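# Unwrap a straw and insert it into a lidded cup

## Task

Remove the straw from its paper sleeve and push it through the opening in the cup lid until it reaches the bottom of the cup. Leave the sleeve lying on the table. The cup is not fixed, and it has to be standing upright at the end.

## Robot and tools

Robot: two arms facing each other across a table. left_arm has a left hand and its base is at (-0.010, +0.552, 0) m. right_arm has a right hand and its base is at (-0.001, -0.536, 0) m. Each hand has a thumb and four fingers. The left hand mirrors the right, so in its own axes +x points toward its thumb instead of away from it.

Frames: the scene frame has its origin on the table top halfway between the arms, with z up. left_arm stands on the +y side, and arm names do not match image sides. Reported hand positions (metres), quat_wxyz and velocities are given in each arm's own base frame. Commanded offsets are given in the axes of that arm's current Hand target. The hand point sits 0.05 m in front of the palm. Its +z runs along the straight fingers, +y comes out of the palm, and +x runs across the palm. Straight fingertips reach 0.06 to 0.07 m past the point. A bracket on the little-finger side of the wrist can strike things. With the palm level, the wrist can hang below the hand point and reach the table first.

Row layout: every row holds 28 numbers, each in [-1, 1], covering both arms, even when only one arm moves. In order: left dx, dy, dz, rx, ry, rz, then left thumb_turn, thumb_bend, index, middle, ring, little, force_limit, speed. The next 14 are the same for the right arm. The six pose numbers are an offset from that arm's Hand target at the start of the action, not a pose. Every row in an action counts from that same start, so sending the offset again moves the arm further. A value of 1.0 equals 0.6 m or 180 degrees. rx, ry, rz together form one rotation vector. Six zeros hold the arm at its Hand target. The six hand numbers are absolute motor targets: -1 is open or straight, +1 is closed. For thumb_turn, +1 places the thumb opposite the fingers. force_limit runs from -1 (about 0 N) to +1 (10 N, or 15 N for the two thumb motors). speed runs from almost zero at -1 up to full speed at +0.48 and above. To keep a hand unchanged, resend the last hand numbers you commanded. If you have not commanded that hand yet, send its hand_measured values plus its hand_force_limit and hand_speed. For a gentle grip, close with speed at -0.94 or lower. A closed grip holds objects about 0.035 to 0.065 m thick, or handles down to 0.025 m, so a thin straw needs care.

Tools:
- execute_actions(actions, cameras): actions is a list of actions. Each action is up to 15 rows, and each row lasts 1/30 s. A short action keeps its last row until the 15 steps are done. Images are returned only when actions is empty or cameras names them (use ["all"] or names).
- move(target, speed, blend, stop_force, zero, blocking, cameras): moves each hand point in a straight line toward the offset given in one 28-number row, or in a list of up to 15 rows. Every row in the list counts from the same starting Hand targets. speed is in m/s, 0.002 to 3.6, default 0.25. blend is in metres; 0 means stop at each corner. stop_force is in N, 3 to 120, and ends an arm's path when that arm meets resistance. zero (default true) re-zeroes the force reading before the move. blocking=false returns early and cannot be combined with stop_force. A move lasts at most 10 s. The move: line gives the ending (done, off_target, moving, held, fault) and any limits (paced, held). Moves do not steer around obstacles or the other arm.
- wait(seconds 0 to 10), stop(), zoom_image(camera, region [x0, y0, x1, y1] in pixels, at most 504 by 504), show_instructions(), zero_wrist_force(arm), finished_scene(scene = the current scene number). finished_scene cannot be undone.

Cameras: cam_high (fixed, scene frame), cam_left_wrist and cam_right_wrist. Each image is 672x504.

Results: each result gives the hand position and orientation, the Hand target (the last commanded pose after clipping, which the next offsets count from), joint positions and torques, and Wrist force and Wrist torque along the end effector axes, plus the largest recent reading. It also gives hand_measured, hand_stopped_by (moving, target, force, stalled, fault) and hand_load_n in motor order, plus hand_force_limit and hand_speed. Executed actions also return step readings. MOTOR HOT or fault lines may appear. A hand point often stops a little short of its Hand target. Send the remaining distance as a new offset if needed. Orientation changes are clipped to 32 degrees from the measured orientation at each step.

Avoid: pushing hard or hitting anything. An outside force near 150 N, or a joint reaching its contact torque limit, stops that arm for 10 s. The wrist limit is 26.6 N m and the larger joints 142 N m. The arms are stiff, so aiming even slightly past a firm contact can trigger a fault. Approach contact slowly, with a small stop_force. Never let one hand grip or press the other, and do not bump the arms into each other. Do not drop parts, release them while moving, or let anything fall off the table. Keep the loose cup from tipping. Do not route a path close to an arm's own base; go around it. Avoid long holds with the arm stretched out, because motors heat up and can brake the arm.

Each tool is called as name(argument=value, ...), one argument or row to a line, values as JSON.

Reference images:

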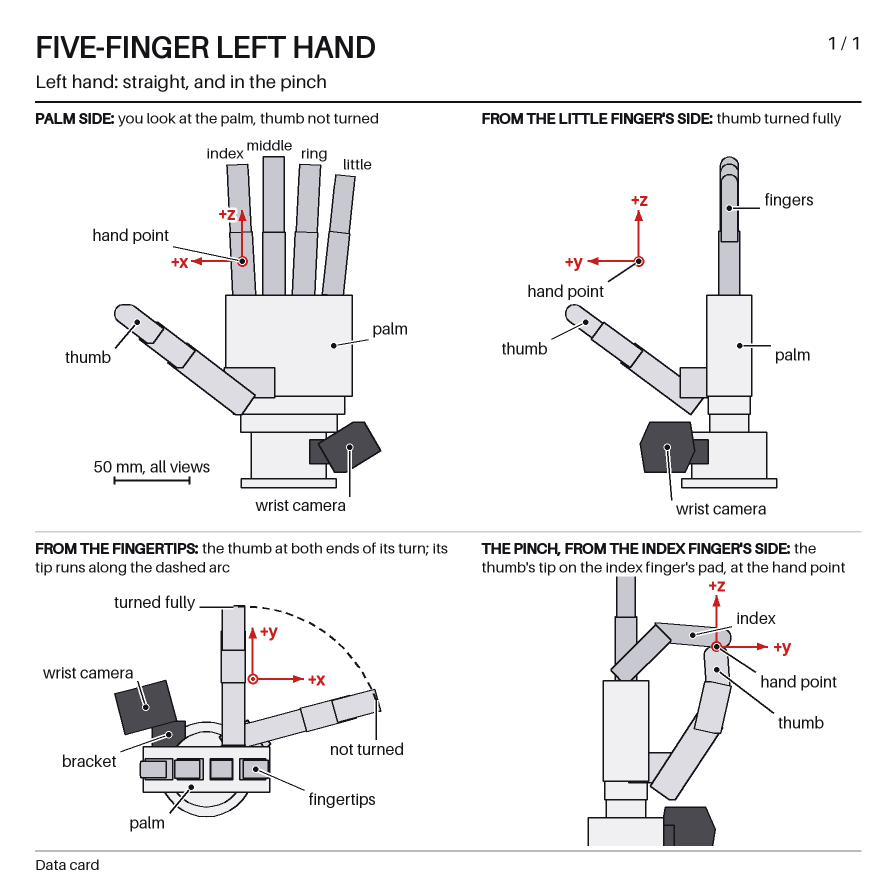

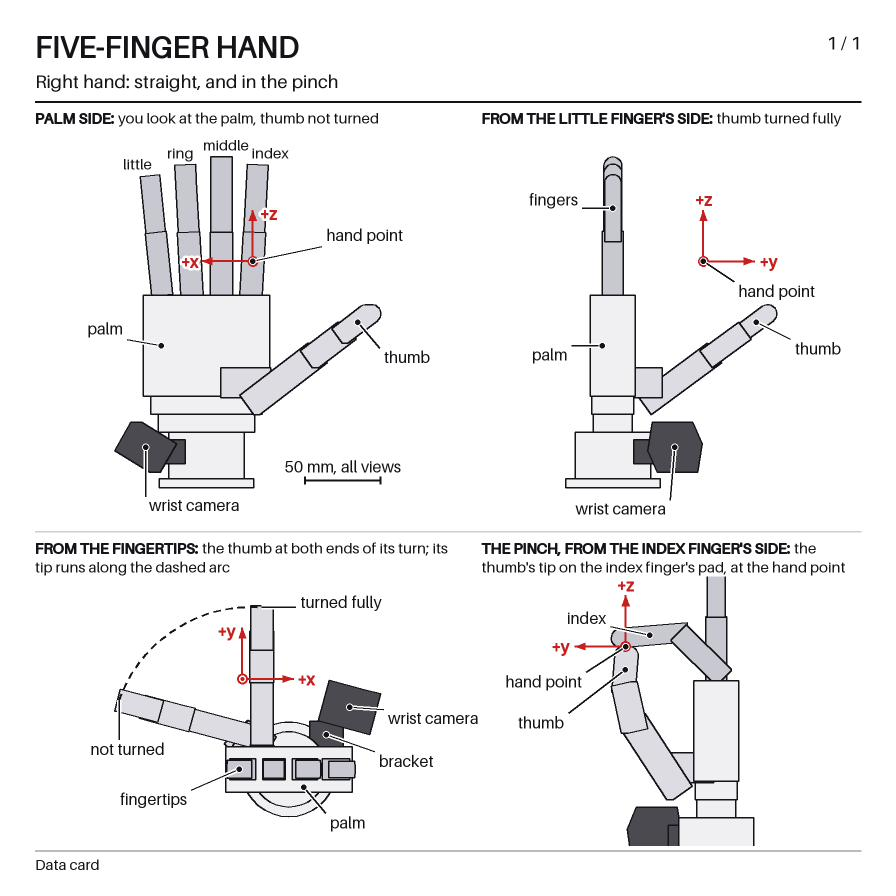

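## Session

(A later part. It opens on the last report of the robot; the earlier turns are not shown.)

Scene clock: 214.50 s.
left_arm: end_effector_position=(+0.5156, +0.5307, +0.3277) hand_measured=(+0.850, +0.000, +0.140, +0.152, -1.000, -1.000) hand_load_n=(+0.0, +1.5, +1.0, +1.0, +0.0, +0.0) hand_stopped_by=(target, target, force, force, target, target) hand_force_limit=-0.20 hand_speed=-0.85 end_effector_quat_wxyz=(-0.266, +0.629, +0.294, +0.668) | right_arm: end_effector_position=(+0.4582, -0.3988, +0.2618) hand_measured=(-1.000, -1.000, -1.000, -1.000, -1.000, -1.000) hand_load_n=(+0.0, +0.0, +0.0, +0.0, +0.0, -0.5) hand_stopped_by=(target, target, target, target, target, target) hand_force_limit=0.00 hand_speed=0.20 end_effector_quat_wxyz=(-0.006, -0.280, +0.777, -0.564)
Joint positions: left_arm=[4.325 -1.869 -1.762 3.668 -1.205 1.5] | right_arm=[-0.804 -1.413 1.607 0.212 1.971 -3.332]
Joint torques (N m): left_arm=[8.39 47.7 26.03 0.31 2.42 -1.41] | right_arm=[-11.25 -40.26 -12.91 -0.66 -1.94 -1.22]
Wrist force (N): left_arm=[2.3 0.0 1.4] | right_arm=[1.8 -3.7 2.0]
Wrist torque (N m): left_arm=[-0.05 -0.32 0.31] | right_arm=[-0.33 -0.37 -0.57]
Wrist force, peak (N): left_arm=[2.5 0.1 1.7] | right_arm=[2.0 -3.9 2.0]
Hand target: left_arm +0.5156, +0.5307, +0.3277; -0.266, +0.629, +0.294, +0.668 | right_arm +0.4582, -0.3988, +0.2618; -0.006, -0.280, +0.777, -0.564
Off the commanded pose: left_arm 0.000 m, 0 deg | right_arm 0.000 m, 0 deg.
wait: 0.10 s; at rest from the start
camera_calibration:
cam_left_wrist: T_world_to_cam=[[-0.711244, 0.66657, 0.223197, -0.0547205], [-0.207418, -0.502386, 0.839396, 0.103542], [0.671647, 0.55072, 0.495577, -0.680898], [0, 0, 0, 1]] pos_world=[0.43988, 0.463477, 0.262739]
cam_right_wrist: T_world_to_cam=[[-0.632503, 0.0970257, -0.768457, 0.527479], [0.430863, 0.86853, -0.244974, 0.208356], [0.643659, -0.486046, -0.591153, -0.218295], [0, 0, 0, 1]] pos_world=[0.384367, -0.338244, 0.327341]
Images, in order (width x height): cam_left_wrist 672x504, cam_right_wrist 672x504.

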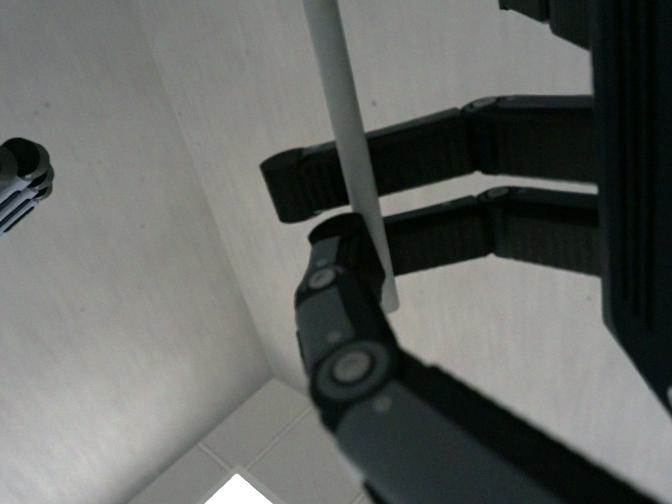

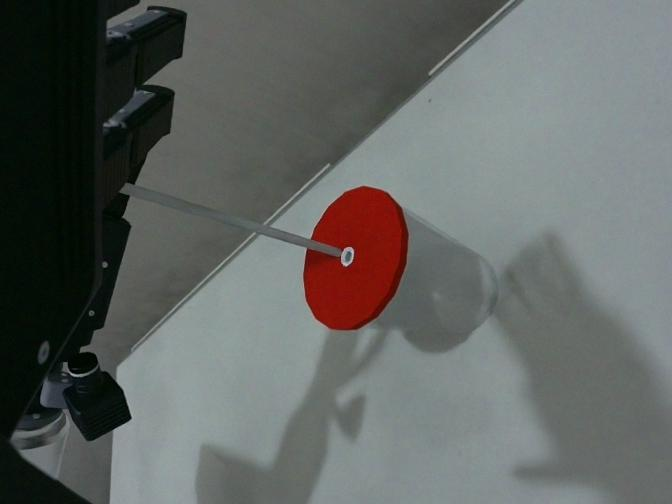

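move(
  target=[
    [0.0067,0,0,0,0,0,0.85,0.0,0.8,0.8,-1,-1,-0.2,-0.85,0,0,0,0,0,0,-1,-1,-1,-1,-1,-1,0.0,0.2],
    [0.0067,0.016,0,0,0,0,0.85,0.0,0.8,0.8,-1,-1,-0.2,-0.85,0,0,0,0,0,0,-1,-1,-1,-1,-1,-1,0.0,0.2],
  ],
  speed=0.03,
  cameras=["cam_right_wrist"],
)

zoom_image(
  camera="cam_right_wrist",
  region=[280, 180, 420, 340],
)

Scene clock: 216.07 s.
left_arm: end_effector_position=(+0.5224, +0.5241, +0.3323) hand_measured=(+0.850, +0.000, +0.140, +0.152, -1.000, -1.000) hand_load_n=(+0.0, +1.5, +1.5, +1.0, +0.0, +0.0) hand_stopped_by=(target, target, force, force, target, target) hand_force_limit=-0.20 hand_speed=-0.85 end_effector_quat_wxyz=(-0.267, +0.629, +0.294, +0.668) end_effector_velocity=(-0.001, +0.001, +0.000) end_effector_angular_velocity=(+0.000, +0.001, -0.003) | right_arm: end_effector_position=(+0.4582, -0.3988, +0.2618) hand_measured=(-1.000, -1.000, -1.000, -1.000, -1.000, -1.000) hand_load_n=(+0.0, +0.0, +0.0, +0.0, +0.0, +0.0) hand_stopped_by=(target, target, target, target, target, target) hand_force_limit=0.00 hand_speed=0.20 end_effector_quat_wxyz=(-0.006, -0.280, +0.777, -0.564)
Joint positions: left_arm=[4.306 -1.862 -1.759 3.657 -1.224 1.5] | right_arm=[-0.804 -1.413 1.607 0.212 1.971 -3.332]
Joint velocities: left_arm=[0.004 0 0 0 0.007 0.001] | right_arm=[within noise]
Joint torques (N m): left_arm=[6.62 40.12 13.69 0.06 2.63 1.3] | right_arm=[-10.96 -38.2 -12.58 -0.27 -1.83 -1.17]
Wrist force (N): left_arm=[2.5 -0.3 0.8] | right_arm=[1.9 -3.9 2.0]
Wrist torque (N m): left_arm=[-0.05 -0.36 0.33] | right_arm=[-0.36 -0.38 -0.57]
Wrist force, peak (N): left_arm=[2.8 -0.3 1.4] | right_arm=[1.9 -3.9 2.2]
Hand target: left_arm +0.5223, +0.5242, +0.3323; -0.266, +0.629, +0.294, +0.668 | right_arm +0.4582, -0.3988, +0.2618; -0.006, -0.280, +0.777, -0.564
Off the commanded pose: left_arm 0.000 m, 0 deg | right_arm 0.000 m, 0 deg.
move: done
camera_calibration:
cam_right_wrist: T_world_to_cam=[[-0.632503, 0.0970257, -0.768457, 0.527479], [0.430863, 0.86853, -0.244974, 0.208356], [0.643659, -0.486046, -0.591153, -0.218295], [0, 0, 0, 1]] pos_world=[0.384367, -0.338244, 0.327341]
Images, in order (width x height): cam_right_wrist 672x504.

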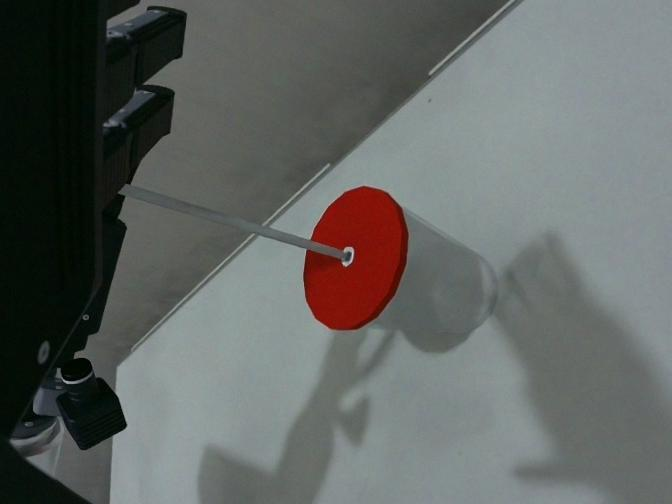

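Scaled by 3.150 from the camera's 672x504 image, which has a finer 960x720 frame.

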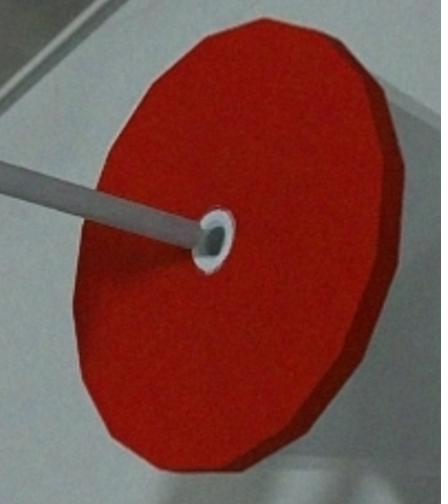

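move(
  target=[-0.0333,-0.0019,-0.001,0,0,0,0.85,0.0,0.8,0.8,-1,-1,-0.2,-0.85,0,0,0,0,0,0,-1,-1,-1,-1,-1,-1,0.0,0.2],
  speed=0.02,
  stop_force=3,
  cameras=["cam_right_wrist","cam_left_wrist"],
)

zoom_image(
  camera="cam_right_wrist",
  region=[280, 180, 420, 340],
)

Scene clock: 218.37 s.
left_arm: end_effector_position=(+0.5224, +0.5242, +0.3123) hand_measured=(+0.850, +0.000, +0.140, +0.152, -1.000, -1.000) hand_load_n=(+0.0, +1.5, +1.5, +1.5, +0.0, +0.0) hand_stopped_by=(target, target, force, force, target, target) hand_force_limit=-0.20 hand_speed=-0.85 end_effector_quat_wxyz=(-0.266, +0.629, +0.294, +0.668) | right_arm: end_effector_position=(+0.4582, -0.3988, +0.2618) hand_measured=(-1.000, -1.000, -1.000, -1.000, -1.000, -1.000) hand_load_n=(+0.0, +0.0, +0.0, +0.0, +0.0, -0.5) hand_stopped_by=(target, target, target, target, target, target) hand_force_limit=0.00 hand_speed=0.20 end_effector_quat_wxyz=(-0.006, -0.280, +0.777, -0.564)
Joint positions: left_arm=[4.306 -1.885 -1.785 3.706 -1.223 1.5] | right_arm=[-0.804 -1.413 1.607 0.212 1.971 -3.332]
Joint torques (N m): left_arm=[-10.24 47.7 25.15 -0.42 -2.37 -0.47] | right_arm=[-11.37 -38.28 -12.75 0.09 -1.93 -1]
Wrist force (N): left_arm=[2.4 0.1 1.4] | right_arm=[1.8 -3.7 2.2]
Wrist torque (N m): left_arm=[-0.05 -0.32 0.30] | right_arm=[-0.34 -0.37 -0.57]
Wrist force, peak (N): left_arm=[2.7 0.0 1.8] | right_arm=[1.8 -4.0 2.1]
Hand target: left_arm +0.5224, +0.5242, +0.3123; -0.266, +0.629, +0.294, +0.668 | right_arm +0.4582, -0.3988, +0.2618; -0.006, -0.280, +0.777, -0.564
Off the commanded pose: left_arm 0.000 m, 0 deg | right_arm 0.000 m, 0 deg.
move: done
camera_calibration:
cam_left_wrist: T_world_to_cam=[[-0.711199, 0.666606, 0.223231, -0.0422035], [-0.207451, -0.502414, 0.839371, 0.114782], [0.671684, 0.55065, 0.495605, -0.674251], [0, 0, 0, 1]] pos_world=[0.44668, 0.457078, 0.247238]
cam_right_wrist: T_world_to_cam=[[-0.632503, 0.0970257, -0.768457, 0.527479], [0.430863, 0.86853, -0.244974, 0.208356], [0.643659, -0.486046, -0.591153, -0.218295], [0, 0, 0, 1]] pos_world=[0.384367, -0.338244, 0.327341]
Images, in order (width x height): cam_left_wrist 672x504, cam_right_wrist 672x504.

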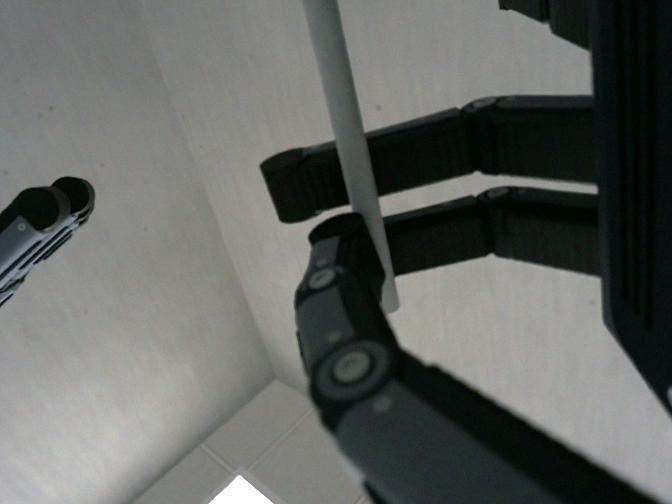

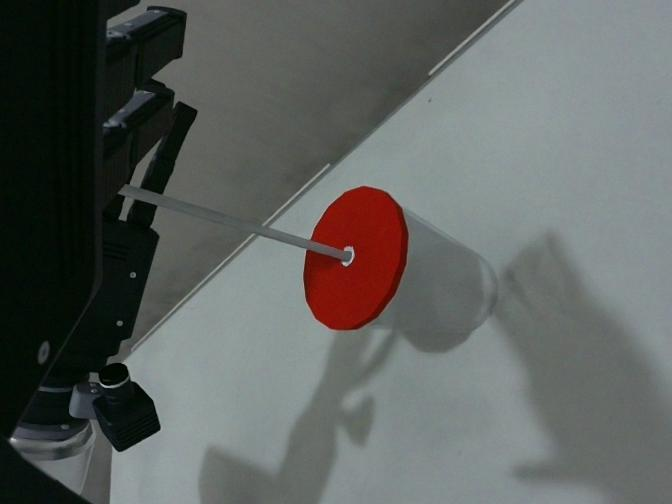

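Scaled by 3.150 from the camera's 672x504 image, which has a finer 960x720 frame.

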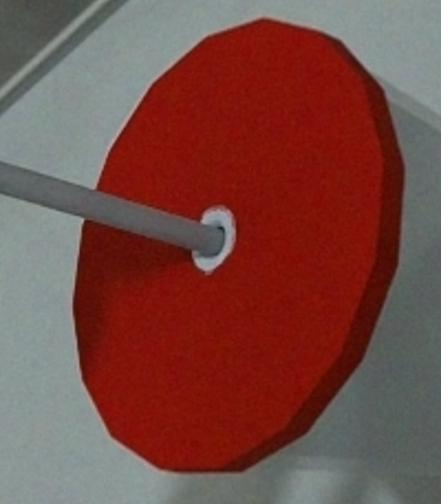

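move(
  target=[-0.16,-0.0091,-0.0048,0,0,0,0.85,0.0,0.8,0.8,-1,-1,-0.2,-0.85,0,0,0,0,0,0,-1,-1,-1,-1,-1,-1,0.0,0.2],
  speed=0.05,
  stop_force=4,
  cameras=["cam_right_wrist"],
)

Scene clock: 225.90 s.
left_arm: end_effector_position=(+0.5228, +0.5245, +0.2161) hand_measured=(+0.850, +0.000, +0.140, +0.152, -1.000, -1.000) hand_load_n=(+0.0, +1.5, +0.5, +2.0, +0.0, +0.0) hand_stopped_by=(target, target, force, force, target, target) hand_force_limit=-0.20 hand_speed=-0.85 end_effector_quat_wxyz=(-0.266, +0.629, +0.294, +0.668) | right_arm: end_effector_position=(+0.4582, -0.3988, +0.2618) hand_measured=(-1.000, -1.000, -1.000, -1.000, -1.000, -1.000) hand_load_n=(+0.0, +0.0, +0.0, +0.0, +0.0, +0.0) hand_stopped_by=(target, target, target, target, target, target) hand_force_limit=0.00 hand_speed=0.20 end_effector_quat_wxyz=(-0.006, -0.280, +0.777, -0.564)
Joint positions: left_arm=[4.306 -2.027 -1.878 3.942 -1.224 1.5] | right_arm=[-0.804 -1.413 1.607 0.212 1.971 -3.332]
Joint torques (N m): left_arm=[-9.34 51.35 22.62 2.28 -2.4 -0.66] | right_arm=[-11.8 -36.75 -12.94 1.28 -1.96 -1.04]
Wrist force (N): left_arm=[2.4 -0.1 1.3] | right_arm=[1.8 -3.8 2.1]
Wrist torque (N m): left_arm=[-0.04 -0.33 0.28] | right_arm=[-0.35 -0.37 -0.57]
Wrist force, peak (N): left_arm=[3.1 -0.1 1.6] | right_arm=[1.9 -4.0 2.2]
Hand target: left_arm +0.5228, +0.5245, +0.2161; -0.266, +0.629, +0.294, +0.668 | right_arm +0.4582, -0.3988, +0.2618; -0.006, -0.280, +0.777, -0.564
Off the commanded pose: left_arm 0.000 m, 0 deg | right_arm 0.000 m, 0 deg.
move: done
camera_calibration:
cam_right_wrist: T_world_to_cam=[[-0.632503, 0.0970257, -0.768457, 0.527479], [0.430863, 0.86853, -0.244974, 0.208356], [0.643659, -0.486046, -0.591153, -0.218295], [0, 0, 0, 1]] pos_world=[0.384367, -0.338244, 0.327341]
Images, in order (width x height): cam_right_wrist 672x504.

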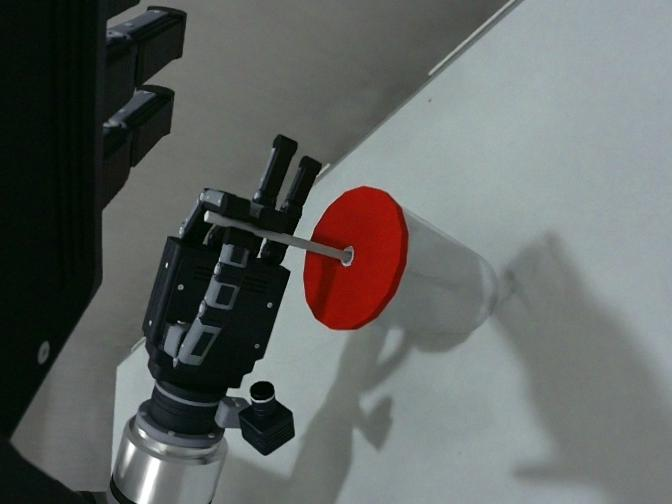

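move(
  target=[-0.02,-0.0011,-0.0006,0,0,0,0.85,0.0,0.8,0.8,-1,-1,-0.2,-0.85,0,0,0,0,0,0,-1,-1,-1,-1,-1,-1,0.0,0.2],
  speed=0.02,
  stop_force=3,
)

move(
  target=[0,0,0,0,0,0,0.85,-0.4,0.8,0.8,-1,-1,-0.2,-0.8,0,0,0,0,0,0,-1,-1,-1,-1,-1,-1,0.0,0.2],
  cameras=["cam_right_wrist","cam_left_wrist"],
)

Scene clock: 227.80 s.
left_arm: end_effector_position=(+0.5228, +0.5245, +0.2042) hand_measured=(+0.850, +0.000, +0.140, +0.152, -1.000, -1.000) hand_load_n=(+0.0, +1.0, +0.5, +1.5, +0.0, +0.0) hand_stopped_by=(target, target, force, force, target, target) hand_force_limit=-0.20 hand_speed=-0.85 end_effector_quat_wxyz=(-0.266, +0.629, +0.294, +0.668) | right_arm: end_effector_position=(+0.4582, -0.3988, +0.2618) hand_measured=(-1.000, -1.000, -1.000, -1.000, -1.000, -1.000) hand_load_n=(+0.0, +0.0, +0.0, +0.0, -0.5, +0.0) hand_stopped_by=(target, target, target, target, target, target) hand_force_limit=0.00 hand_speed=0.20 end_effector_quat_wxyz=(-0.006, -0.280, +0.777, -0.564)
Joint positions: left_arm=[4.306 -2.048 -1.886 3.97 -1.224 1.5] | right_arm=[-0.804 -1.413 1.607 0.212 1.971 -3.332]
Joint torques (N m): left_arm=[-9.42 49.11 21.31 -0.55 -1.53 0.01] | right_arm=[-12.03 -35.73 -12.88 1.57 -1.85 -1.06]
Wrist force (N): left_arm=[5.6 -0.5 1.5] | right_arm=[1.8 -3.8 1.8]
Wrist torque (N m): left_arm=[-0.12 -0.42 0.45] | right_arm=[-0.34 -0.37 -0.57]
Wrist force, peak (N): left_arm=[10.3 -0.1 0.6] | right_arm=[1.9 -4.1 1.9]
Hand target: left_arm +0.5228, +0.5245, +0.2042; -0.267, +0.629, +0.294, +0.668 | right_arm +0.4582, -0.3988, +0.2618; -0.006, -0.280, +0.777, -0.564
Off the commanded pose: left_arm 0.000 m, 0 deg | right_arm 0.000 m, 0 deg.
move: contact (left_arm)

Scene clock: 229.47 s.
left_arm: end_effector_position=(+0.5228, +0.5245, +0.2042) hand_measured=(+0.850, -0.400, +0.140, +0.152, -1.000, -1.000) hand_load_n=(+0.0, +0.0, +0.5, +0.5, +0.0, +0.5) hand_stopped_by=(target, target, force, force, target, target) hand_force_limit=-0.20 hand_speed=-0.80 end_effector_quat_wxyz=(-0.267, +0.629, +0.294, +0.668) | right_arm: end_effector_position=(+0.4582, -0.3988, +0.2618) hand_measured=(-1.000, -1.000, -1.000, -1.000, -1.000, -1.000) hand_load_n=(+0.0, +0.0, +0.0, +0.0, +0.0, +0.0) hand_stopped_by=(target, target, target, target, target, target) hand_force_limit=0.00 hand_speed=0.20 end_effector_quat_wxyz=(-0.006, -0.280, +0.777, -0.564)
Joint positions: left_arm=[4.306 -2.048 -1.886 3.97 -1.224 1.5] | right_arm=[-0.804 -1.413 1.607 0.212 1.971 -3.332]
Joint torques (N m): left_arm=[-6.9 49.58 20.91 1.91 0.07 0] | right_arm=[-10.56 -35.18 -13.02 1.45 -1.88 -0.96]
Wrist force (N): left_arm=[5.3 -0.3 1.3] | right_arm=[1.7 -3.8 1.8]
Wrist torque (N m): left_arm=[-0.09 -0.39 0.40] | right_arm=[-0.33 -0.35 -0.57]
Wrist force, peak (N): left_arm=[6.0 -0.1 1.4] | right_arm=[1.7 -4.0 2.2]
Hand target: left_arm +0.5228, +0.5245, +0.2042; -0.267, +0.629, +0.294, +0.668 | right_arm +0.4582, -0.3988, +0.2618; -0.006, -0.280, +0.777, -0.564
Off the commanded pose: left_arm 0.000 m, 0 deg | right_arm 0.000 m, 0 deg.
move: done
camera_calibration:
cam_left_wrist: T_world_to_cam=[[-0.711218, 0.666561, 0.223305, -0.0179021], [-0.207388, -0.502473, 0.839351, 0.205703], [0.671684, 0.550651, 0.495605, -0.621054], [0, 0, 0, 1]] pos_world=[0.44708, 0.457278, 0.139138]
cam_right_wrist: T_world_to_cam=[[-0.632503, 0.0970257, -0.768457, 0.527479], [0.430863, 0.86853, -0.244974, 0.208356], [0.643659, -0.486046, -0.591153, -0.218295], [0, 0, 0, 1]] pos_world=[0.384367, -0.338244, 0.327341]
Images, in order (width x height): cam_left_wrist 672x504, cam_right_wrist 672x504.

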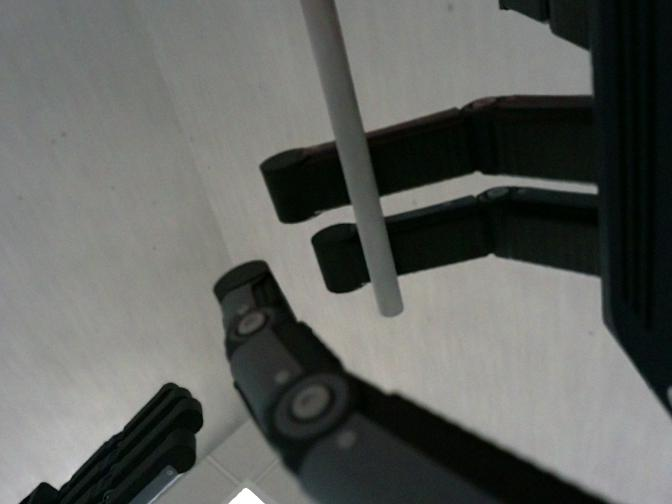

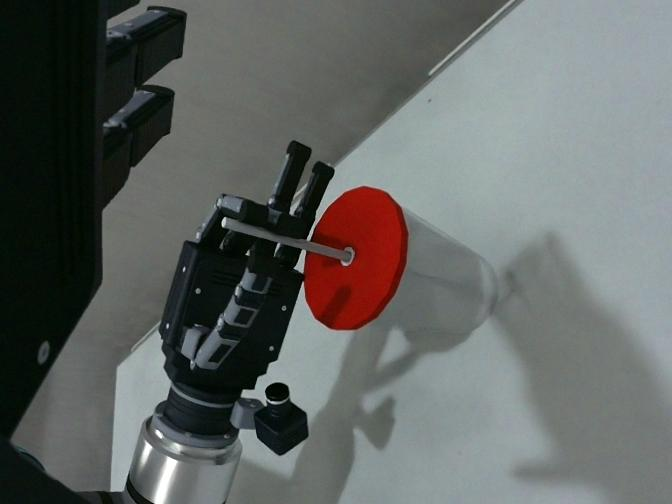

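move(
  target=[0.01,0,0,0,0,0,0.85,-0.4,0.8,0.8,-1,-1,-0.2,-0.8,0,0,0,0,0,0,-1,-1,-1,-1,-1,-1,0.0,0.2],
  speed=0.03,
)

move(
  target=[0,0,0,0,0,0,0.85,-1,-1,-1,-1,-1,-0.2,-0.4,0,0,0,0,0,0,-1,-1,-1,-1,-1,-1,0.0,0.2],
  cameras=["cam_right_wrist"],
)

Scene clock: 230.47 s.
left_arm: end_effector_position=(+0.5224, +0.5246, +0.2103) hand_measured=(+0.850, -0.400, +0.140, +0.152, -1.000, -1.000) hand_load_n=(-0.5, +0.0, +0.0, +0.0, +0.0, +0.0) hand_stopped_by=(target, target, force, force, target, target) hand_force_limit=-0.20 hand_speed=-0.80 end_effector_quat_wxyz=(-0.267, +0.629, +0.294, +0.668) | right_arm: end_effector_position=(+0.4582, -0.3988, +0.2618) hand_measured=(-1.000, -1.000, -1.000, -1.000, -1.000, -1.000) hand_load_n=(+0.0, +0.0, +0.0, +0.0, +0.0, +0.0) hand_stopped_by=(target, target, target, target, target, target) hand_force_limit=0.00 hand_speed=0.20 end_effector_quat_wxyz=(-0.006, -0.280, +0.777, -0.564)
Joint positions: left_arm=[4.307 -2.037 -1.882 3.956 -1.223 1.5] | right_arm=[-0.804 -1.413 1.607 0.212 1.971 -3.332]
Joint torques (N m): left_arm=[6.6 31.74 18.46 3.03 2.25 -0.84] | right_arm=[-11.03 -34.64 -12.42 1.53 -1.9 -0.94]
Wrist force (N): left_arm=[2.6 -0.3 1.2] | right_arm=[1.8 -3.9 2.0]
Wrist torque (N m): left_arm=[-0.08 -0.34 0.28] | right_arm=[-0.35 -0.36 -0.57]
Wrist force, peak (N): left_arm=[5.7 -0.2 1.2] | right_arm=[1.9 -3.9 2.2]
Hand target: left_arm +0.5224, +0.5246, +0.2102; -0.267, +0.629, +0.294, +0.668 | right_arm +0.4582, -0.3988, +0.2618; -0.006, -0.280, +0.777, -0.564
Off the commanded pose: left_arm 0.000 m, 0 deg | right_arm 0.000 m, 0 deg.
move: done

Scene clock: 231.43 s.
left_arm: end_effector_position=(+0.5224, +0.5246, +0.2102) hand_measured=(+0.850, -1.000, -1.000, -1.000, -1.000, -1.000) hand_load_n=(+0.0, +0.0, +0.0, +0.0, +0.0, -0.5) hand_stopped_by=(target, target, target, target, target, target) hand_force_limit=-0.20 hand_speed=-0.40 end_effector_quat_wxyz=(-0.267, +0.629, +0.294, +0.668) | right_arm: end_effector_position=(+0.4582, -0.3988, +0.2618) hand_measured=(-1.000, -1.000, -1.000, -1.000, -1.000, -1.000) hand_load_n=(-0.5, +0.0, +0.0, +0.0, -0.5, +0.0) hand_stopped_by=(target, target, target, target, target, target) hand_force_limit=0.00 hand_speed=0.20 end_effector_quat_wxyz=(-0.006, -0.280, +0.777, -0.564)
Joint positions: left_arm=[4.307 -2.037 -1.883 3.956 -1.223 1.5] | right_arm=[-0.804 -1.413 1.607 0.212 1.971 -3.332]
Joint torques (N m): left_arm=[4.64 26.66 7.91 2.7 0.8 -0.72] | right_arm=[-11.87 -34.17 -12.2 1.53 -1.82 -1.02]
Wrist force (N): left_arm=[2.7 -0.4 1.4] | right_arm=[1.7 -3.7 1.9]
Wrist torque (N m): left_arm=[-0.11 -0.35 0.29] | right_arm=[-0.33 -0.36 -0.57]
Wrist force, peak (N): left_arm=[3.1 0.0 1.2] | right_arm=[1.9 -4.0 2.1]
Hand target: left_arm +0.5224, +0.5246, +0.2102; -0.267, +0.629, +0.294, +0.668 | right_arm +0.4582, -0.3988, +0.2618; -0.006, -0.280, +0.777, -0.564
Off the commanded pose: left_arm 0.000 m, 0 deg | right_arm 0.000 m, 0 deg.
move: done
camera_calibration:
cam_right_wrist: T_world_to_cam=[[-0.632503, 0.0970257, -0.768457, 0.527479], [0.430863, 0.86853, -0.244974, 0.208356], [0.643659, -0.486046, -0.591153, -0.218295], [0, 0, 0, 1]] pos_world=[0.384367, -0.338244, 0.327341]
Images, in order (width x height): cam_right_wrist 672x504.

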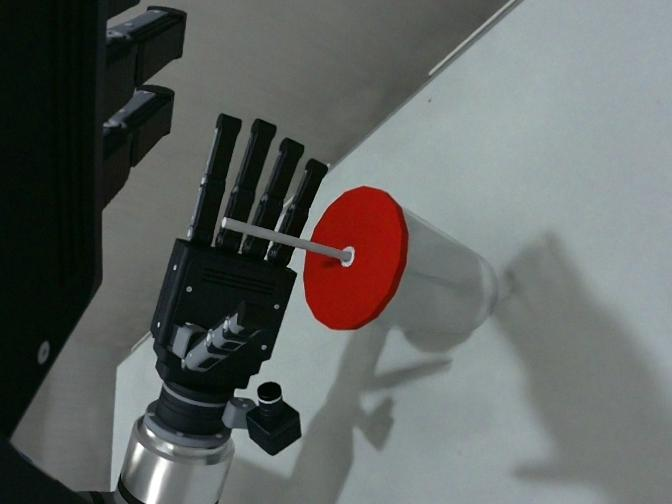

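move(
  target=[
    [0,-0.17,0,0,0,0,0.85,-1,-1,-1,-1,-1,-0.2,-0.4,0,0,0,0,0,0,-1,-1,-1,-1,-1,-1,0.0,0.2],
    [0.12,-0.25,-0.1,0,0,0,0.85,-1,-1,-1,-1,-1,-0.2,-0.4,0,0,0,0,0,0,-1,-1,-1,-1,-1,-1,0.0,0.2],
  ],
  speed=0.12,
  cameras=["all"],
)

zoom_image(
  camera="cam_right_wrist",
  region=[200, 170, 520, 370],
)

Scene clock: 234.10 s.
left_arm: end_effector_position=(+0.3677, +0.5846, +0.2712) hand_measured=(+0.850, -1.000, -1.000, -1.000, -1.000, -1.000) hand_load_n=(+0.0, +0.0, +0.0, +0.0, +0.0, +0.0) hand_stopped_by=(target, target, target, target, target, target) hand_force_limit=-0.20 hand_speed=-0.40 end_effector_quat_wxyz=(-0.266, +0.629, +0.294, +0.668) | right_arm: end_effector_position=(+0.4582, -0.3988, +0.2618) hand_measured=(-1.000, -1.000, -1.000, -1.000, -1.000, -1.000) hand_load_n=(+0.0, +0.0, +0.0, +0.0, +0.0, +0.0) hand_stopped_by=(target, target, target, target, target, target) hand_force_limit=0.00 hand_speed=0.20 end_effector_quat_wxyz=(-0.006, -0.280, +0.777, -0.564)
Joint positions: left_arm=[4.664 -1.891 -1.903 3.839 -0.866 1.483] | right_arm=[-0.804 -1.413 1.607 0.212 1.971 -3.332]
Joint torques (N m): left_arm=[3.47 32.87 23.95 2.87 -1.23 1.21] | right_arm=[-11.54 -32.35 -12.94 1.52 -2.04 -0.78]
Wrist force (N): left_arm=[2.4 0.0 1.4] | right_arm=[1.8 -3.7 2.0]
Wrist torque (N m): left_arm=[-0.06 -0.28 0.37] | right_arm=[-0.33 -0.37 -0.56]
Wrist force, peak (N): left_arm=[3.4 -0.4 1.2] | right_arm=[1.8 -4.0 2.0]
Hand target: left_arm +0.3677, +0.5846, +0.2713; -0.267, +0.629, +0.294, +0.668 | right_arm +0.4582, -0.3988, +0.2618; -0.006, -0.280, +0.777, -0.564
Off the commanded pose: left_arm 0.000 m, 0 deg | right_arm 0.000 m, 0 deg.
move: done
camera_calibration:
cam_left_wrist: T_world_to_cam=[[-0.711244, 0.66657, 0.223197, -0.183231], [-0.207418, -0.502386, 0.839396, 0.147369], [0.671647, 0.55072, 0.495577, -0.583245], [0, 0, 0, 1]] pos_world=[0.29198, 0.517377, 0.206239]
cam_right_wrist: T_world_to_cam=[[-0.632503, 0.0970257, -0.768457, 0.527479], [0.430863, 0.86853, -0.244974, 0.208356], [0.643659, -0.486046, -0.591153, -0.218295], [0, 0, 0, 1]] pos_world=[0.384367, -0.338244, 0.327341]

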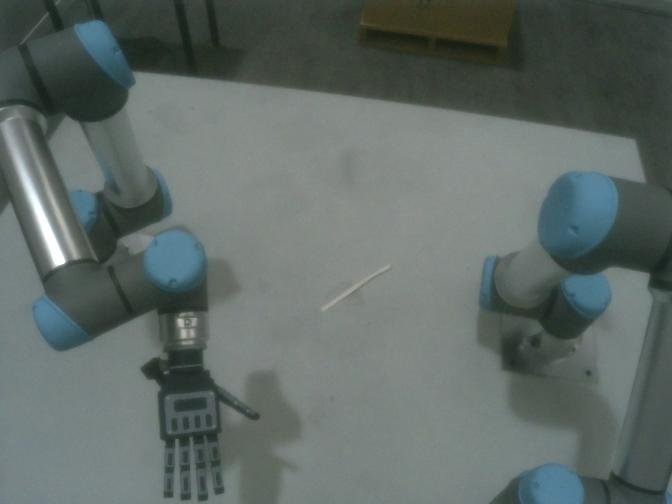

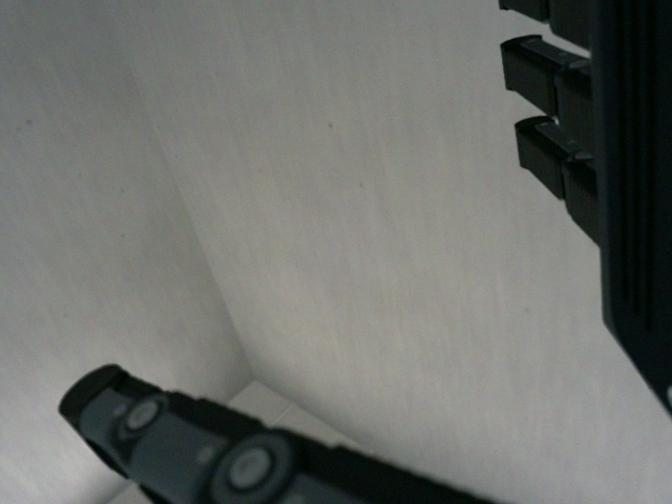

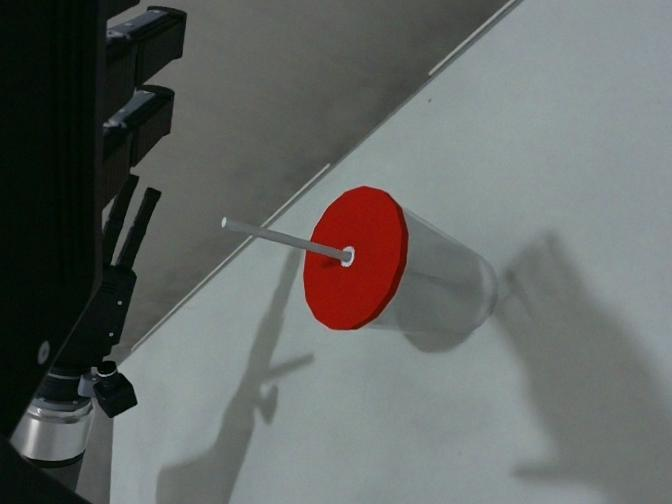

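Scaled by 1.575 from the camera's 672x504 image, which has a finer 960x720 frame.

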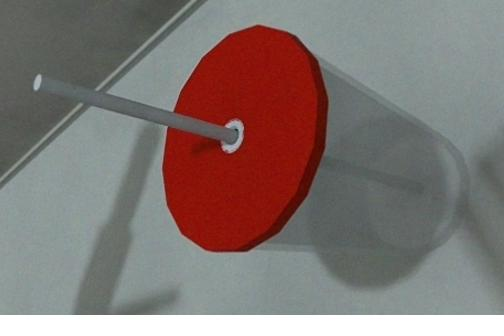

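finished_scene(
  scene=1,
)

The scene is finished: the task was done.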